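# Lower the cover fully onto the toaster

## Task

Place the cover on the toaster and seat it completely, with no gap left.

## Robot and tools

Robot: two arms, left_arm and right_arm, each ending in a parallel two-finger gripper. The fingers point along the gripper's +z axis and close along its y axis. end_effector_position is the spot between the finger pads, roughly 1 cm behind the tips.

Frame: every position, velocity and target uses the scene frame. Its origin is at table-top height, halfway between the two arms' nominal bases; +z is up, +x reaches out over the table, and left_arm sits on the +y side. Arm names do not match image sides. Real bases are slightly off their nominal places (a BASES line gives calibrated places if present). Printed hand positions and orientations may be off by a few cm, more at long reach.

Row layout (used by both motion tools): one list of 14 numbers, each in [-1, 1], always covering both arms: dx, dy, dz, rx, ry, rz, opening for left_arm, then the same seven for right_arm. dx..rz are an offset, not a pose: a displacement from that arm's Hand target, along the scene axes, with rotation about the Hand target's position. Scale: 1.0 = 0.6 m or 180 degrees. rx, ry, rz form one rotation vector. If dx, dy, dz together exceed length 1.0 they may be shortened along their line. opening is absolute, not an offset: +1 fully open (0.094 m), -1 closed. Sending 0 for an arm's six offset numbers just re-commands its current Hand target; always resend the opening you want, since 0 there means half open.

execute_actions(actions, cameras): actions is a list of actions; each action is a table of up to 15 rows, each row lasting one control step (1/30 s). A short table repeats its final row for the remaining steps of the 15. All rows in an action are offsets from the Hand target at that action's start, and each new action starts from the then-current Hand target, so repeating an offset keeps moving further. An empty actions list just returns state and images. cameras selects images: omitted/null/["all"] gives all, [] gives none; an unknown name voids the call. Camera names: cam_head_left, cam_head_right, cam_high, cam_low (896x504), cam_left_wrist, cam_right_wrist (616x616).

move(target, speed, blend, opening_speed, blocking, cameras): straight-line paths for each gripper toward its offset from the Hand target. target is one 14-number row or a list of up to 15 rows, each row counted from the same starting Hand targets (not chained). speed: top path speed in m/s, 0.002 to 0.5, default 0.25 (rotation up to twice that in rad/s); one value or one per target. blend: corner rounding in m for a list, one value or one per target; 0 stops at each. opening_speed: rate of finger command change per second on the -1..+1 scale, at least 0.2; use it near its minimum on fragile or soft parts. blocking=false returns after about 0.5 s while the move keeps running. Paths do not avoid obstacles or the other arm; grippers lag and can overshoot speed, especially with a near-straight arm. Avoid paths passing close to an arm's own base (it can flip the shoulder posture); go around. Faster motion and targets deeper past a contact hit and press harder. New openings in later list rows are applied only after all arms come to rest there. The result ends with a move: line giving the outcome (done, off_target, moving, held, fault) and limits (paced = pose clipped, held = steps withheld by a check). Arms not named in the outcome are done, i.e. within 10 mm and 2 degrees. Done does not prove contact or lack of it.

wait(seconds 0-10, cameras): lets time pass holding last commands; a running move continues. stop(cameras): brakes a running move; needs braking room. zoom_image(camera, region [x0,y0,x1,y1], max 504x504 px): closer look at the latest image of a camera included in the newest results. finished_scene(scene): ends the current scene irreversibly, passing its number; the cover must remain fully seated after the robot lets go.

Motion details: each step the command is clipped to within 100 mm and 20 degrees of the measured gripper pose; Hand target in results is the clipped last command. Grippers often stop a cm or more short from friction or weight; a further command (even all zeros) asks again, or send the remaining gap as an offset. An arm blocked by an object keeps pushing until commanded back past its gripper.

Readings: grip_measured is finger opening on the command scale (reads up to ~1.6 mm wide when empty, ~3 mm narrow when squeezing a hard part). It follows the command until force limit, so it does not reveal contact. To release, command well above grip_measured. grip_effort_nm is gripper motor effort (negative closing), not finger force. Joint torques include arm weight and have offsets; torques 3 and 4 wrap at ±28 N m. Joint velocities marked within noise mean at rest. Action results include some per-step positions.

Avoid: dropping the cover or releasing it while moving, slamming or pressing hard, anything leaving the table, the two arms or grippers colliding, and long stretched or loaded holds that heat motors (MOTOR HOT warns; at 100 °C the arm goes limp for 30-60 s). Expect occasional brief tugs on a held part.

Each tool is called after "Emit:" as name([rows], argument=value, ...), one row to a line, values as JSON.

## Session

Emit:
execute_actions(actions=[])

Scene clock: 0.00 s.
left_arm: end_effector_position=(+0.6838, +0.2750, +0.1082) grip_measured=+1.000 grip_effort_nm=n/a end_effector_quat_wxyz=(+0.188, -0.316, +0.888, +0.275) | right_arm: end_effector_position=(+0.9105, -0.3831, +0.2661) grip_measured=+1.000 grip_effort_nm=n/a end_effector_quat_wxyz=(+0.405, +0.051, +0.893, -0.187)
Joint positions: left_arm=[-0.131 2.278 2.089 -1.275 -0.672 -0.774 0.094] | right_arm=[-0.156 2.417 2.555 -0.817 0.293 -0.146 0.094]
Joint velocities: within noise
Joint torques (N m): no reading
Heat: left arm: hottest shoulder 29 °C; right arm: hottest shoulder 33 °C.
Hand target: left_arm +0.6912, +0.2741, +0.1226; +0.202, -0.321, +0.886, +0.268 | right_arm +0.9138, -0.3835, +0.2776; +0.416, +0.053, +0.888, -0.187
Tool commands: left_gripper/opening=+1.0 right_gripper/opening=+1.0

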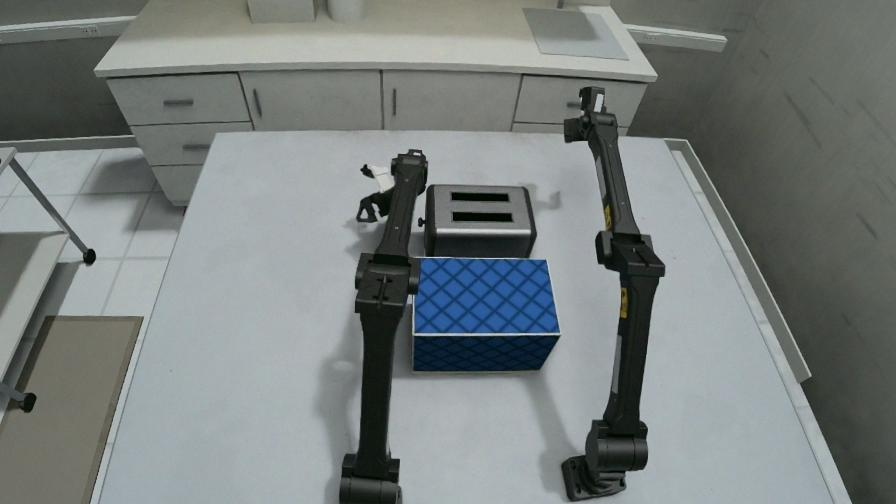

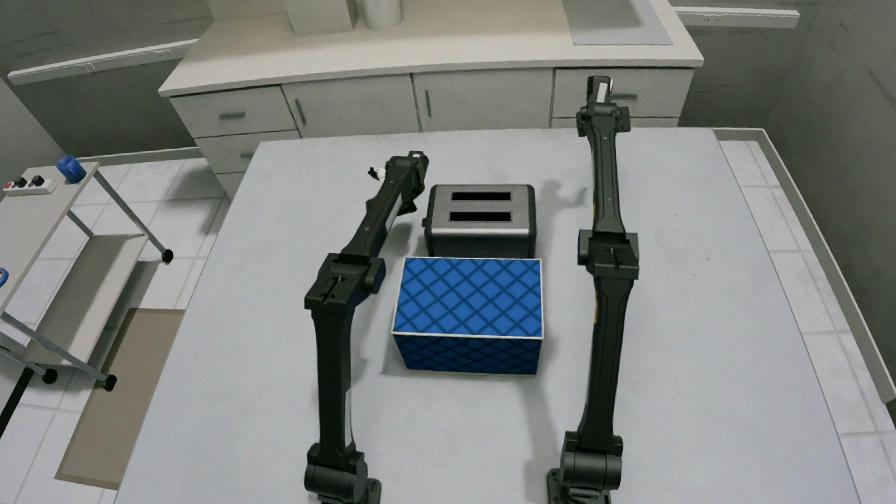

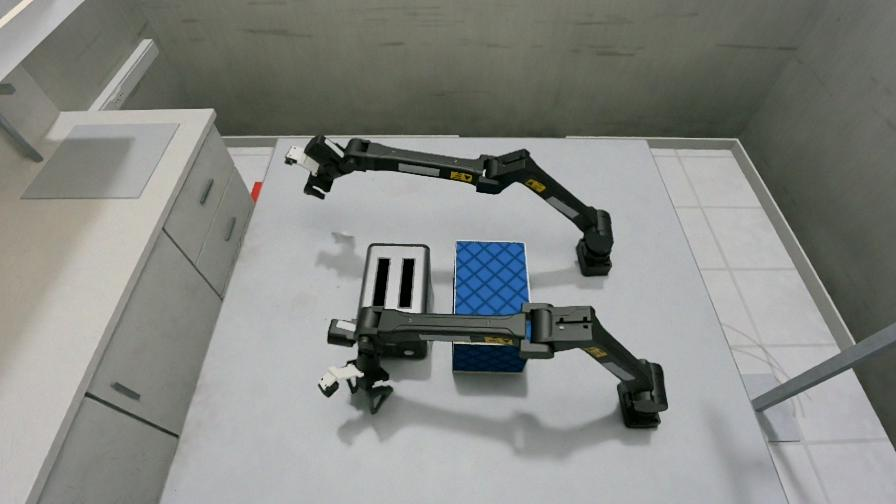

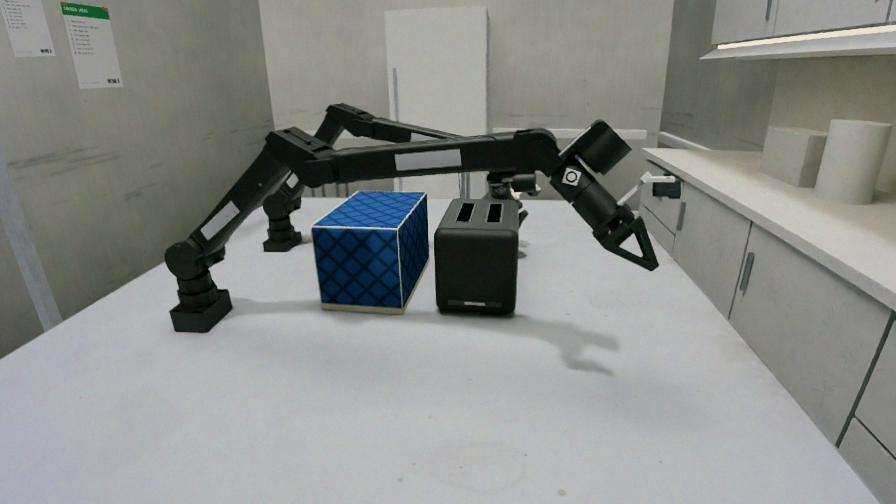

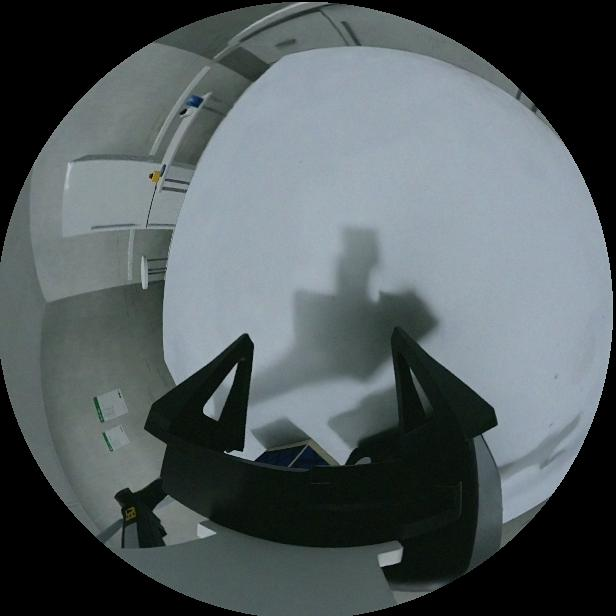

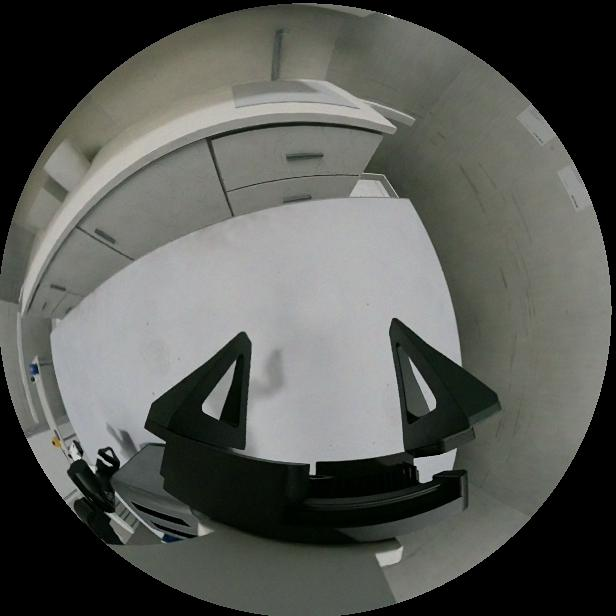

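Emit:
zoom_image(camera="cam_low", region=[280, 160, 560, 330])

Emit:
zoom_image(camera="cam_head_right", region=[360, 160, 580, 390])

Emit:
zoom_image(camera="cam_high", region=[330, 220, 550, 400])

Scaled by 1.800.

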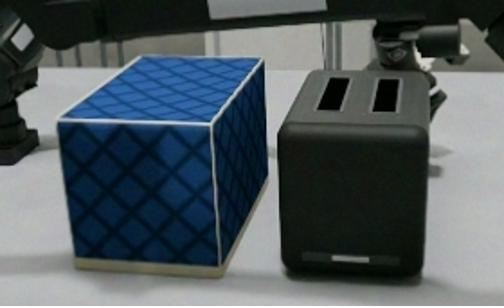

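Scaled by 2.191.

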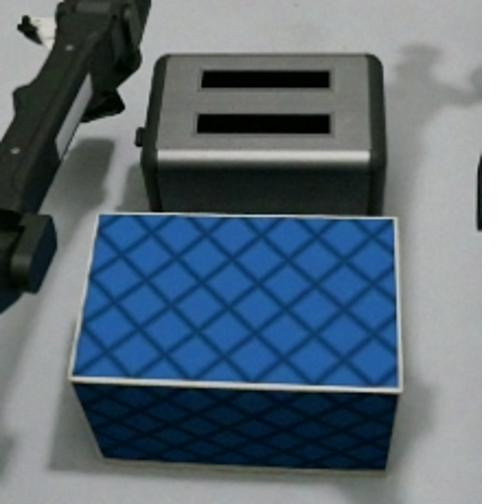

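Scaled by 2.291.

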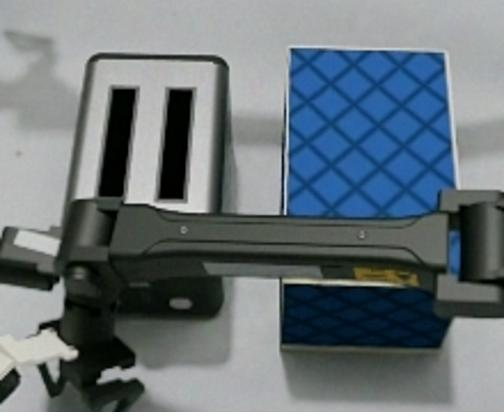

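Emit:
move([
  [-0.1,0.1,0.34,0,0,0,1,-0.3,0,0,0,0,0,1],
  [-0.452,0.16,0.3,-0.1614,-0.0161,-0.7544,1,-0.823,0.02,0.003,0.0562,0.1026,0.5723,1],
], speed=0.35, blend=0.05)

Scene clock: 59.63 s.
left_arm: end_effector_position=(+0.4247, +0.3650, +0.2926) grip_measured=+1.000 grip_effort_nm=-0.007 end_effector_quat_wxyz=(+0.303, +0.632, +0.688, -0.189) | right_arm: end_effector_position=(+0.4273, -0.3685, +0.2749) grip_measured=+1.000 grip_effort_nm=-0.002 end_effector_quat_wxyz=(+0.273, -0.616, +0.713, +0.195)
Joint positions: left_arm=[0.456 1.642 1.581 -1.679 0.713 2.012 0.094] | right_arm=[-0.601 1.616 1.46 -1.67 -0.642 -2.075 0.094]
Joint velocities: within noise
Joint torques (N m): left_arm=[0.62 -17.38 7.28 -0.73 0.37 0.13] | right_arm=[-1.79 -12.28 7.66 -0.58 -0.31 -0.06]
Heat: left arm: hottest elbow 35 °C; right arm: hottest shoulder 41 °C.
Hand target: left_arm +0.4200, +0.3702, +0.3025; +0.270, +0.653, +0.654, -0.271 | right_arm +0.4199, -0.3715, +0.2795; +0.271, -0.653, +0.653, +0.270
Off the commanded pose: left_arm 0.012 m, 11 deg | right_arm 0.009 m, 12 deg.
joint sent to its limit (left arm) — joint 4 (wrist pitch), lower limit. The joint targets are off in orientation, not in position.
joint sent to its limit (right arm) — joint 4 (wrist pitch), lower limit; joint 6 (wrist roll), lower limit. The joint targets are off in orientation, not in position.
move: off_target (left_arm, right_arm); limits=paced

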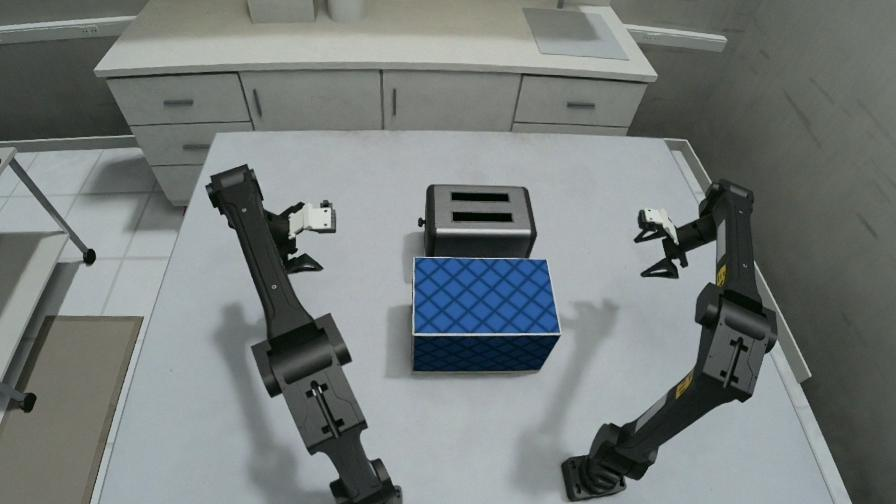

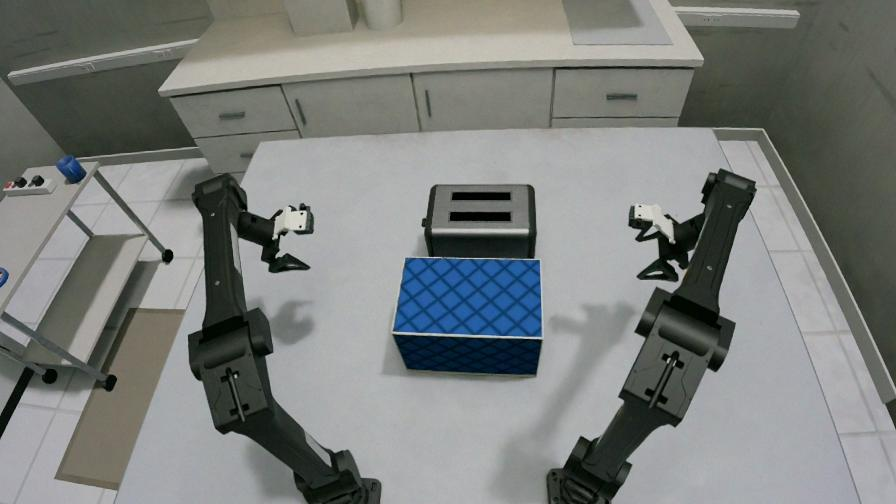

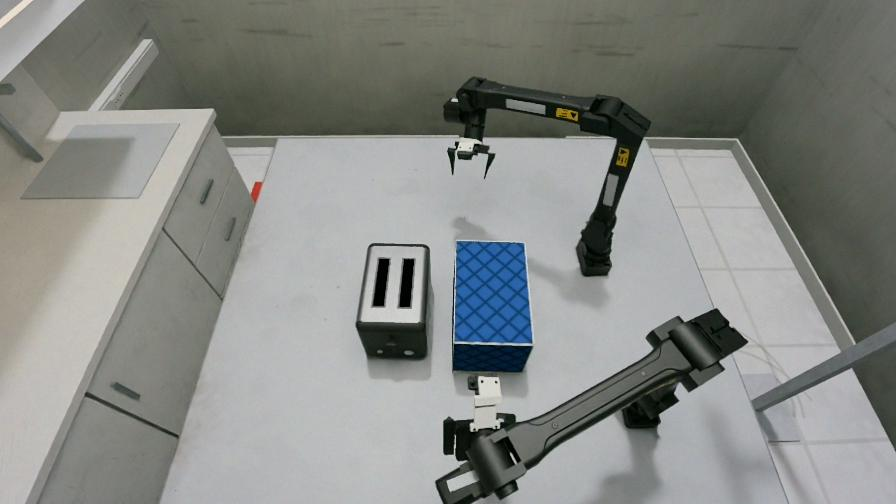

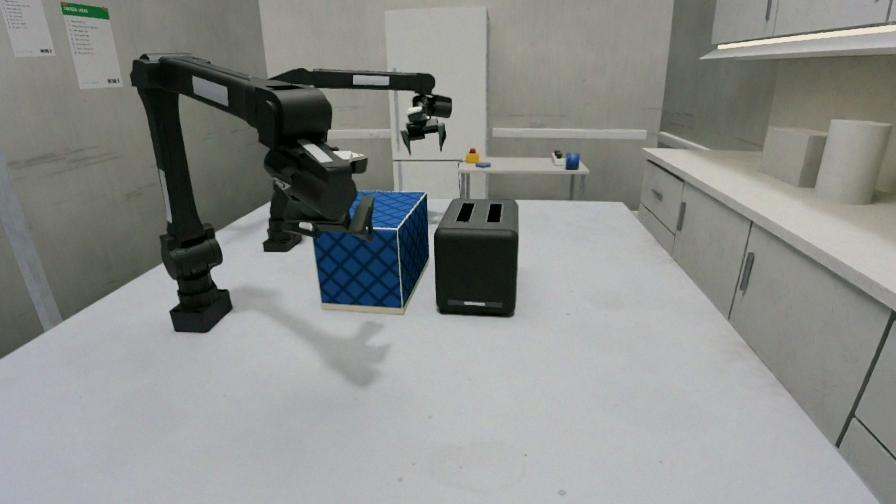

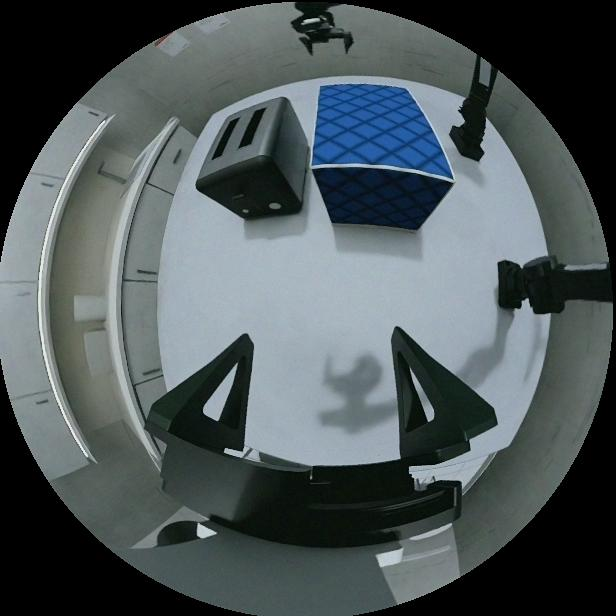

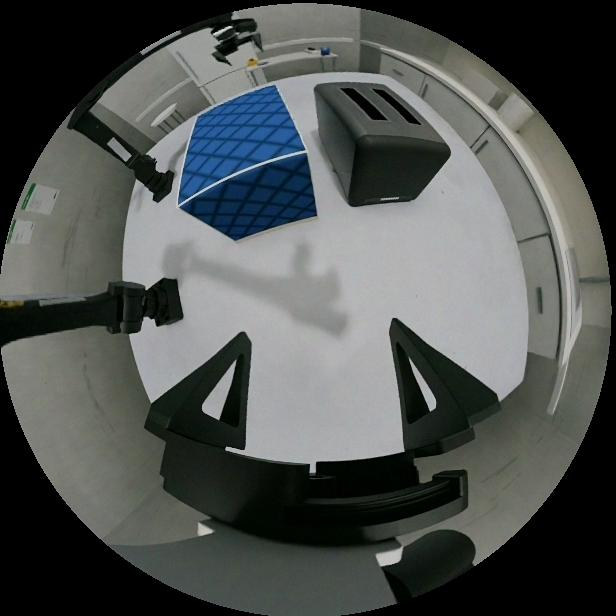

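Emit:
move([
  [0,0,-0.04,0,0.3535,0.3535,1,0,0,0,0,0.3535,-0.3535,1],
  [-0.058,-0.083,-0.167,0,0.608,0.793,1,-0.058,0.083,-0.13,0,0.608,-0.793,1],
], speed=0.5)

Scene clock: 89.67 s.
left_arm: end_effector_position=(+0.3826, +0.3261, +0.1927) grip_measured=+1.000 grip_effort_nm=-0.017 end_effector_quat_wxyz=(+0.196, +0.686, -0.677, +0.180) | right_arm: end_effector_position=(+0.3869, -0.3279, +0.1985) grip_measured=+1.000 grip_effort_nm=-0.022 end_effector_quat_wxyz=(-0.188, +0.682, +0.683, +0.185)
Joint positions: left_arm=[0.344 1.607 1.322 -1.507 0.495 -1.179 0.094] | right_arm=[-0.501 1.552 1.217 -1.497 -0.47 1.042 0.094]
Joint velocities: within noise
Joint torques (N m): left_arm=[-1.38 -16.79 6.84 -0.06 0.11 -0.02] | right_arm=[0.03 -11.05 6.97 -0.02 -0.07 0.32]
Heat: left arm: hottest shoulder 34 °C; right arm: hottest shoulder 38 °C.
Hand target: left_arm +0.3853, +0.3204, +0.2023; +0.182, +0.683, -0.684, +0.183 | right_arm +0.3852, -0.3216, +0.2015; -0.183, +0.682, +0.684, +0.183
Off the commanded pose: left_arm 0.011 m, 2 deg | right_arm 0.007 m, 1 deg.
move: off_target (left_arm); limits=paced

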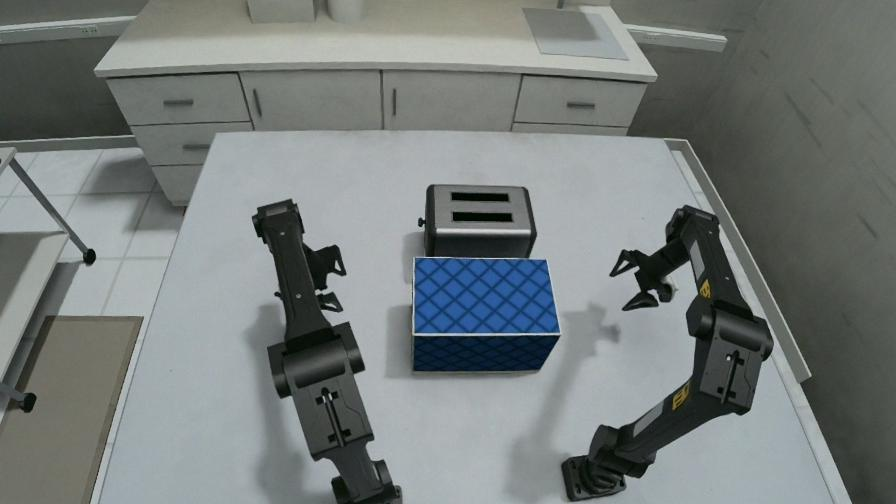

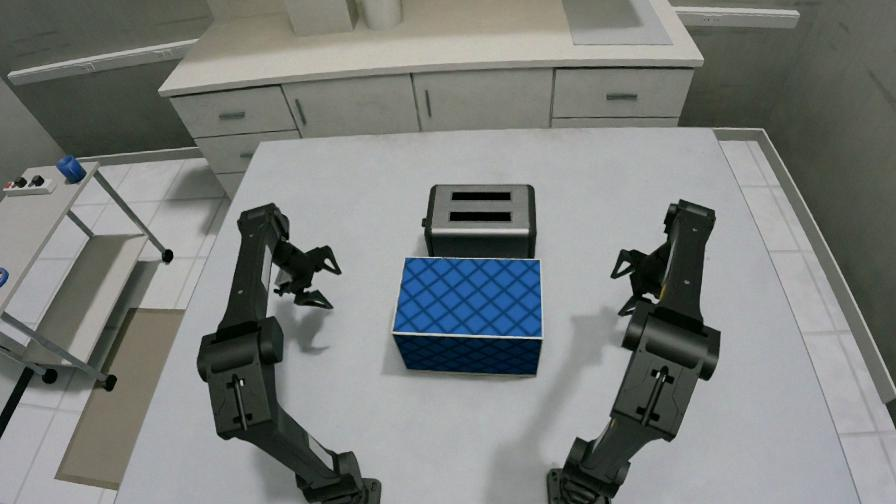

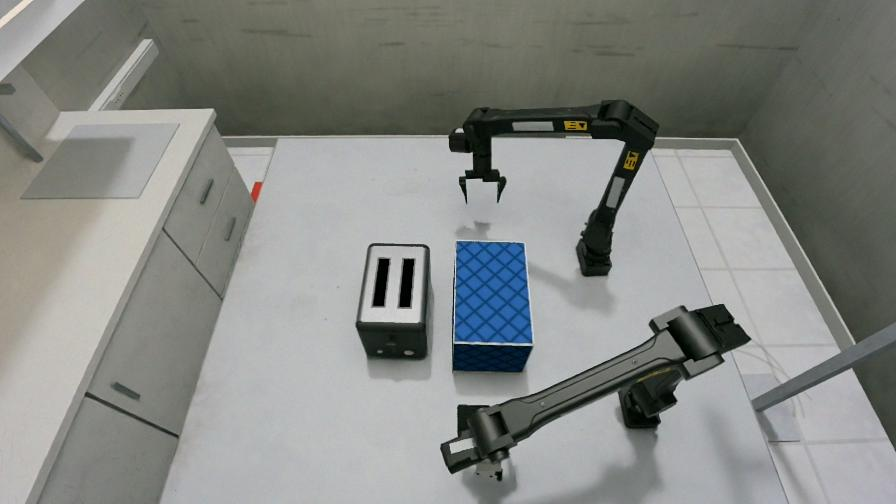

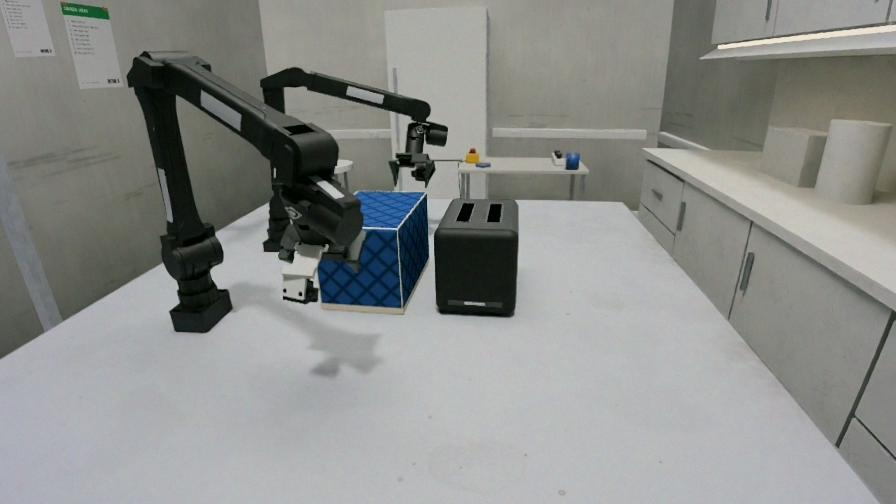

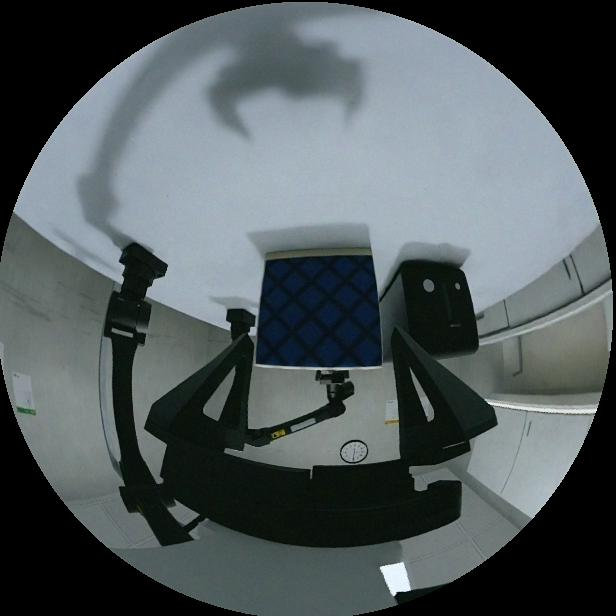

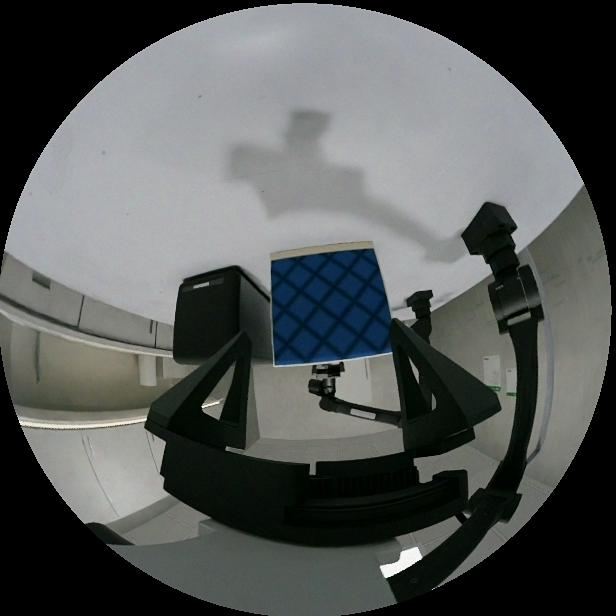

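Emit:
move(target=[0,-0.1,-0.145,0,0,0,1,0,0.1,-0.145,0,0,0,1], speed=0.2)

Scene clock: 94.60 s.
left_arm: end_effector_position=(+0.3818, +0.2655, +0.1202) grip_measured=+1.000 grip_effort_nm=-0.017 end_effector_quat_wxyz=(+0.180, +0.683, -0.683, +0.185) | right_arm: end_effector_position=(+0.3880, -0.2674, +0.1242) grip_measured=+1.000 grip_effort_nm=-0.022 end_effector_quat_wxyz=(-0.170, +0.679, +0.689, +0.188)
Joint positions: left_arm=[0.21 1.601 1.118 -1.201 0.51 -1.327 0.094] | right_arm=[-0.361 1.548 1.006 -1.184 -0.491 1.193 0.094]
Joint velocities: within noise
Joint torques (N m): left_arm=[-1.14 -12.45 6.45 0.18 0.3 -0.05] | right_arm=[-0.09 -7.94 6.31 0.13 -0.33 0.32]
Heat: left arm: hottest shoulder 34 °C; right arm: hottest shoulder 38 °C.
Hand target: left_arm +0.3852, +0.2604, +0.1153; +0.182, +0.683, -0.684, +0.183 | right_arm +0.3851, -0.2616, +0.1145; -0.183, +0.682, +0.684, +0.183
Off the commanded pose: left_arm 0.008 m, 0 deg | right_arm 0.012 m, 2 deg.
move: off_target (right_arm)

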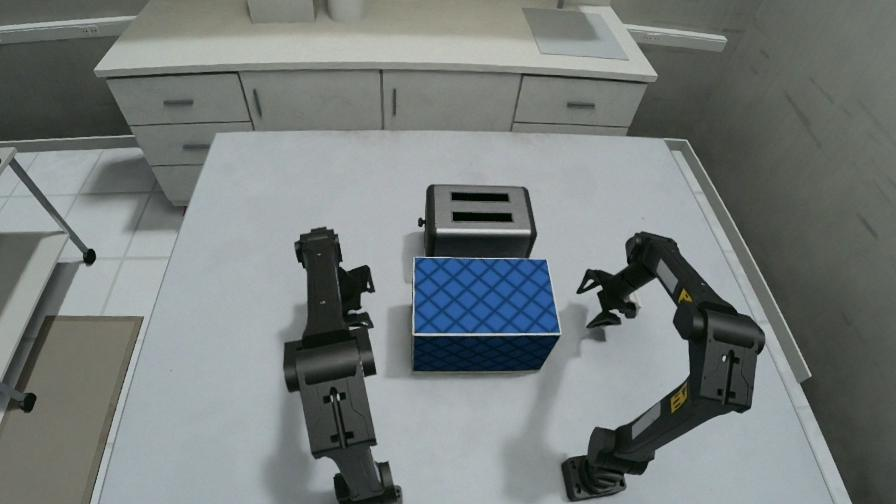

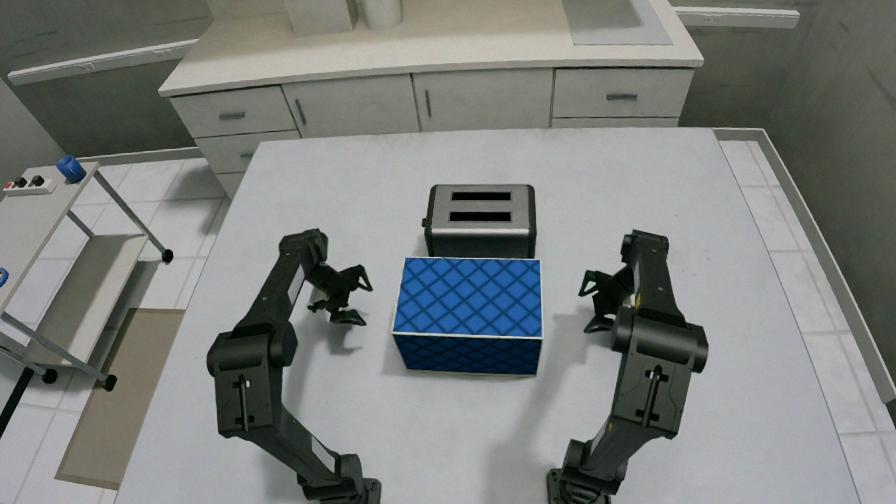

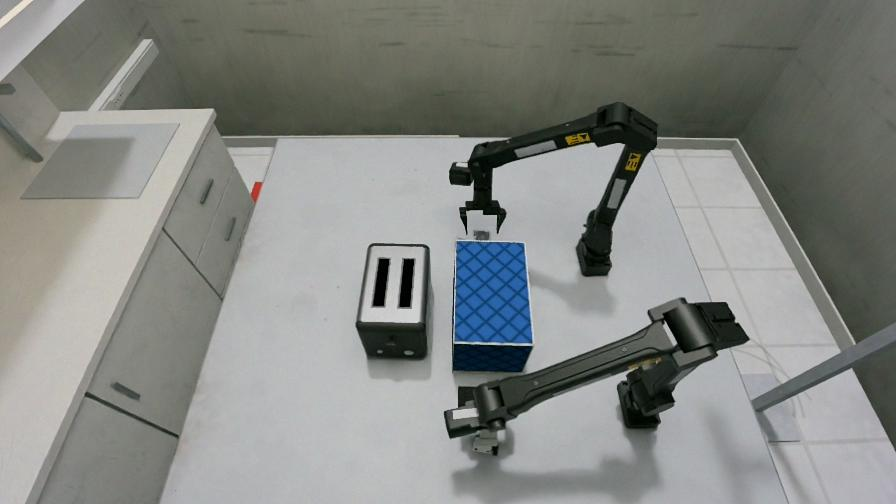

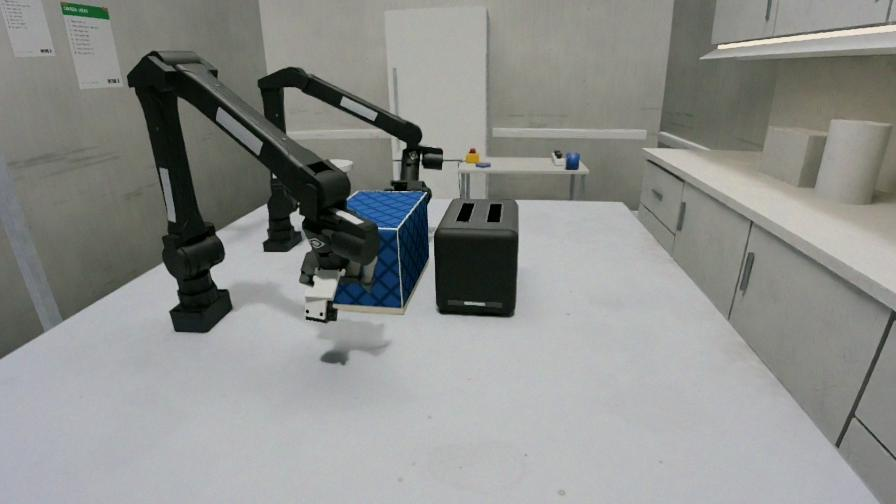

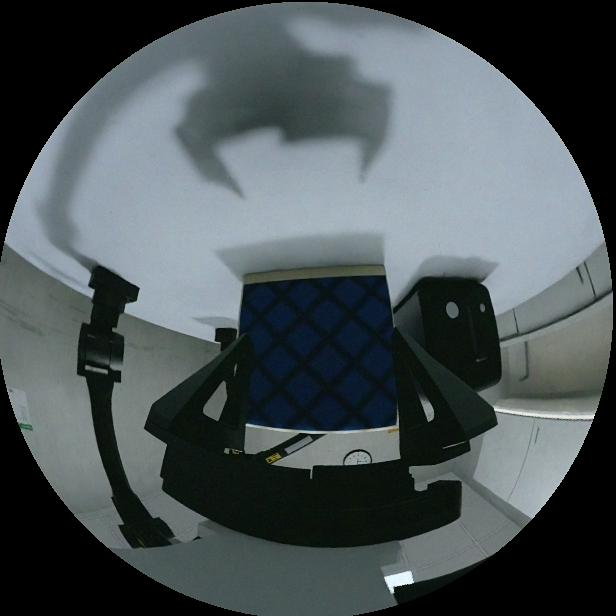

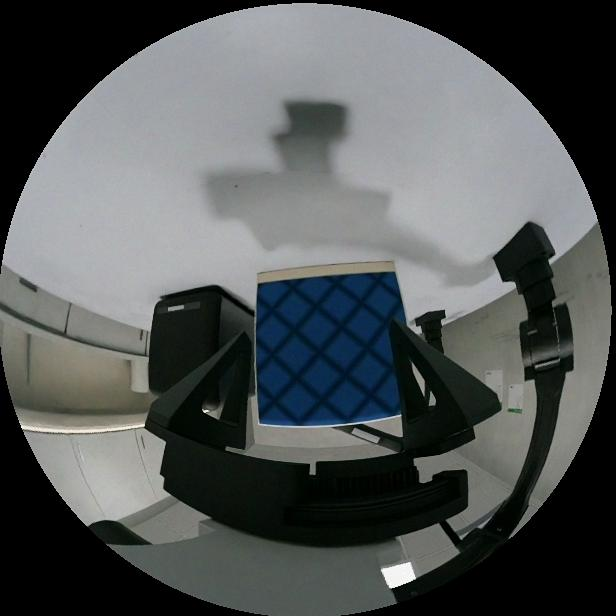

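Emit:
move(target=[-0.01,-0.13,0.01,0,0,0,1,-0.012,0.13,0.01,0,0,0,1], speed=0.15, cameras=["cam_head_left","cam_head_right","cam_left_wrist","cam_right_wrist"])

Scene clock: 104.07 s.
left_arm: end_effector_position=(+0.3763, +0.1871, +0.1134) grip_measured=+1.000 grip_effort_nm=-0.017 end_effector_quat_wxyz=(+0.193, +0.686, -0.680, +0.175) | right_arm: end_effector_position=(+0.3807, -0.1879, +0.1182) grip_measured=+1.000 grip_effort_nm=-0.017 end_effector_quat_wxyz=(-0.186, +0.681, +0.685, +0.181)
Joint positions: left_arm=[0.029 1.574 1.064 -1.105 0.525 -1.534 0.094] | right_arm=[-0.167 1.496 0.926 -1.084 -0.519 1.414 0.094]
Joint velocities: within noise
Joint torques (N m): left_arm=[-1.08 -15.27 6.35 0.21 0.17 -0.02] | right_arm=[-0.21 -9.47 6.32 0.21 -0.21 0.32]
Heat: left arm: hottest shoulder 33 °C; right arm: hottest shoulder 37 °C.
Hand target: left_arm +0.3793, +0.1823, +0.1214; +0.182, +0.682, -0.684, +0.183 | right_arm +0.3780, -0.1837, +0.1205; -0.183, +0.682, +0.684, +0.183
Off the commanded pose: left_arm 0.010 m, 2 deg | right_arm 0.006 m, 0 deg.
move: done
Images, in order (width x height): cam_head_left 896x504, cam_head_right 896x504, cam_left_wrist 616x616, cam_right_wrist 616x616.

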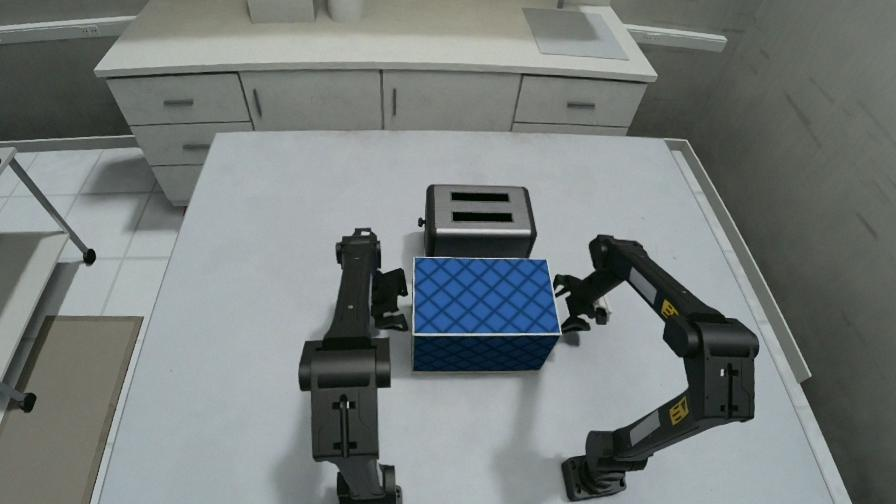

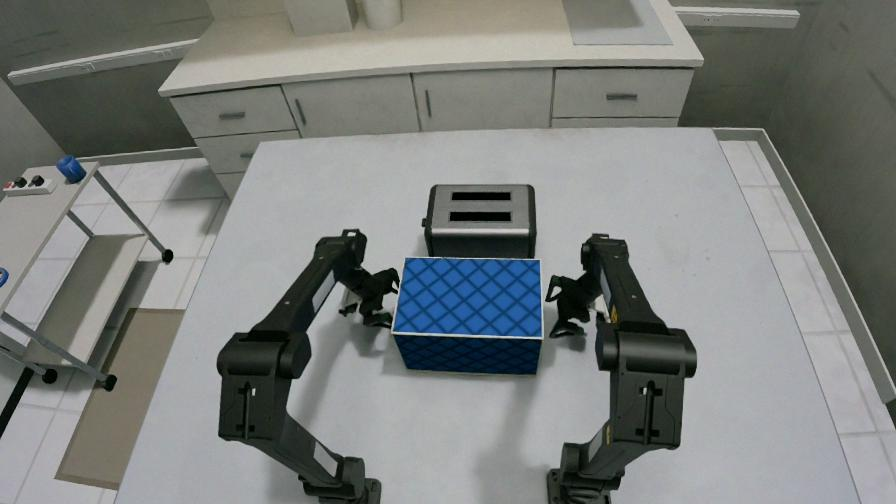

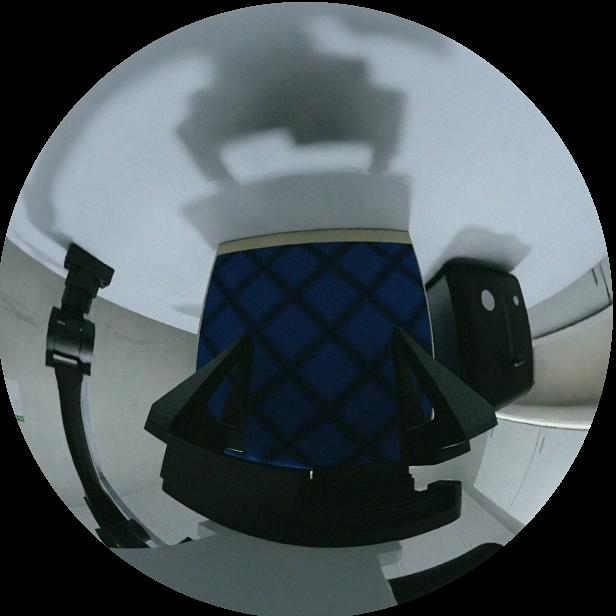

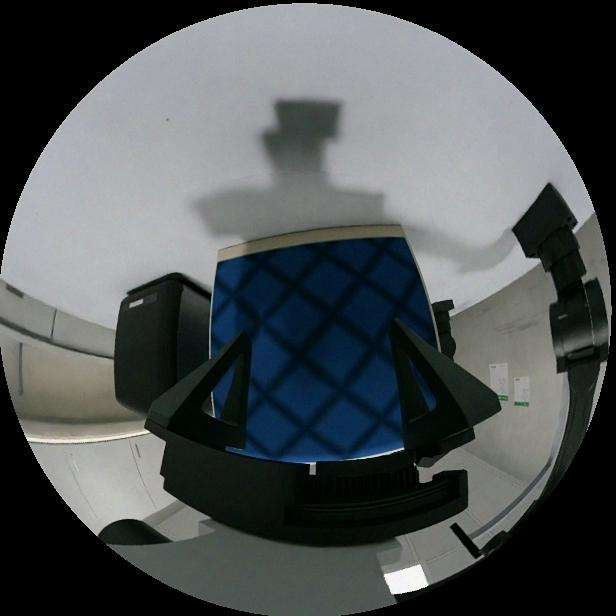

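Emit:
move(target=[0,-0.05,0.012,0,0,0,1,-0.005,0.05,0,0,0,0,1], speed=0.05, cameras=["cam_head_left","cam_head_right","cam_left_wrist","cam_right_wrist"])

Emit:
zoom_image(camera="cam_head_left", region=[340, 230, 620, 390])

Scene clock: 109.37 s.
left_arm: end_effector_position=(+0.3759, +0.1594, +0.1180) grip_measured=+1.000 grip_effort_nm=-0.007 end_effector_quat_wxyz=(+0.194, +0.688, -0.678, +0.173) | right_arm: end_effector_position=(+0.3782, -0.1595, +0.1172) grip_measured=+1.000 grip_effort_nm=-0.012 end_effector_quat_wxyz=(-0.185, +0.683, +0.683, +0.179)
Joint positions: left_arm=[-0.038 1.562 1.064 -1.083 0.525 -1.615 0.094] | right_arm=[-0.09 1.476 0.903 -1.037 -0.519 1.507 0.094]
Joint velocities: within noise
Joint torques (N m): left_arm=[-1.32 -15.33 6.67 0.4 0.16 -0.05] | right_arm=[0.15 -9.47 6.34 0.25 -0.37 0.29]
Heat: left arm: hottest shoulder 33 °C; right arm: hottest shoulder 37 °C.
Hand target: left_arm +0.3794, +0.1523, +0.1286; +0.182, +0.683, -0.684, +0.183 | right_arm +0.3750, -0.1536, +0.1206; -0.183, +0.682, +0.684, +0.183
Off the commanded pose: left_arm 0.013 m, 2 deg | right_arm 0.007 m, 1 deg.
move: off_target (left_arm)
Images, in order (width x height): cam_head_left 896x504, cam_head_right 896x504, cam_left_wrist 616x616, cam_right_wrist 616x616.

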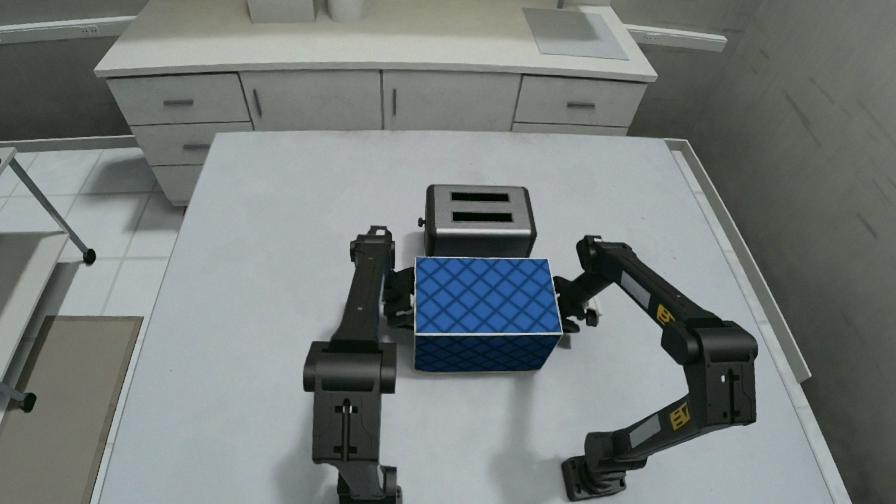

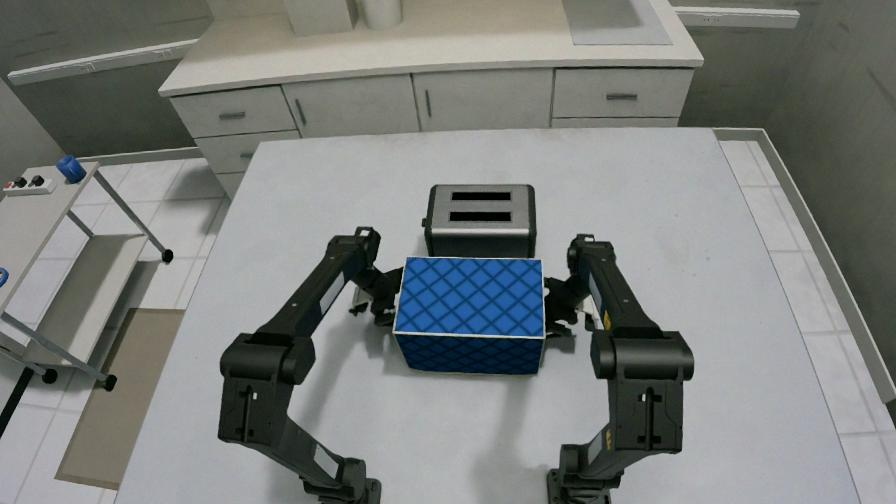

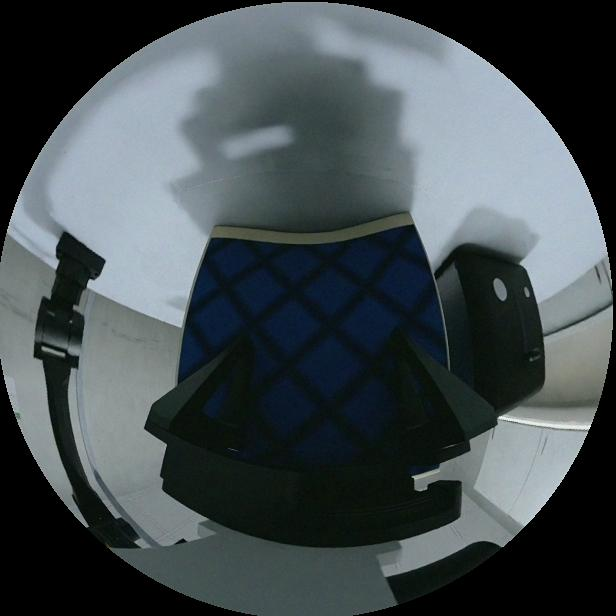

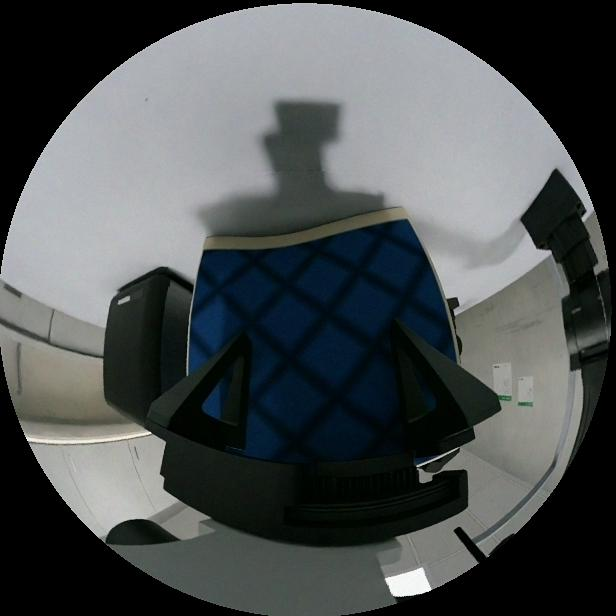

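Scaled by 1.800.

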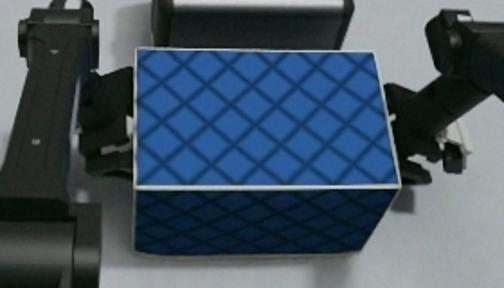

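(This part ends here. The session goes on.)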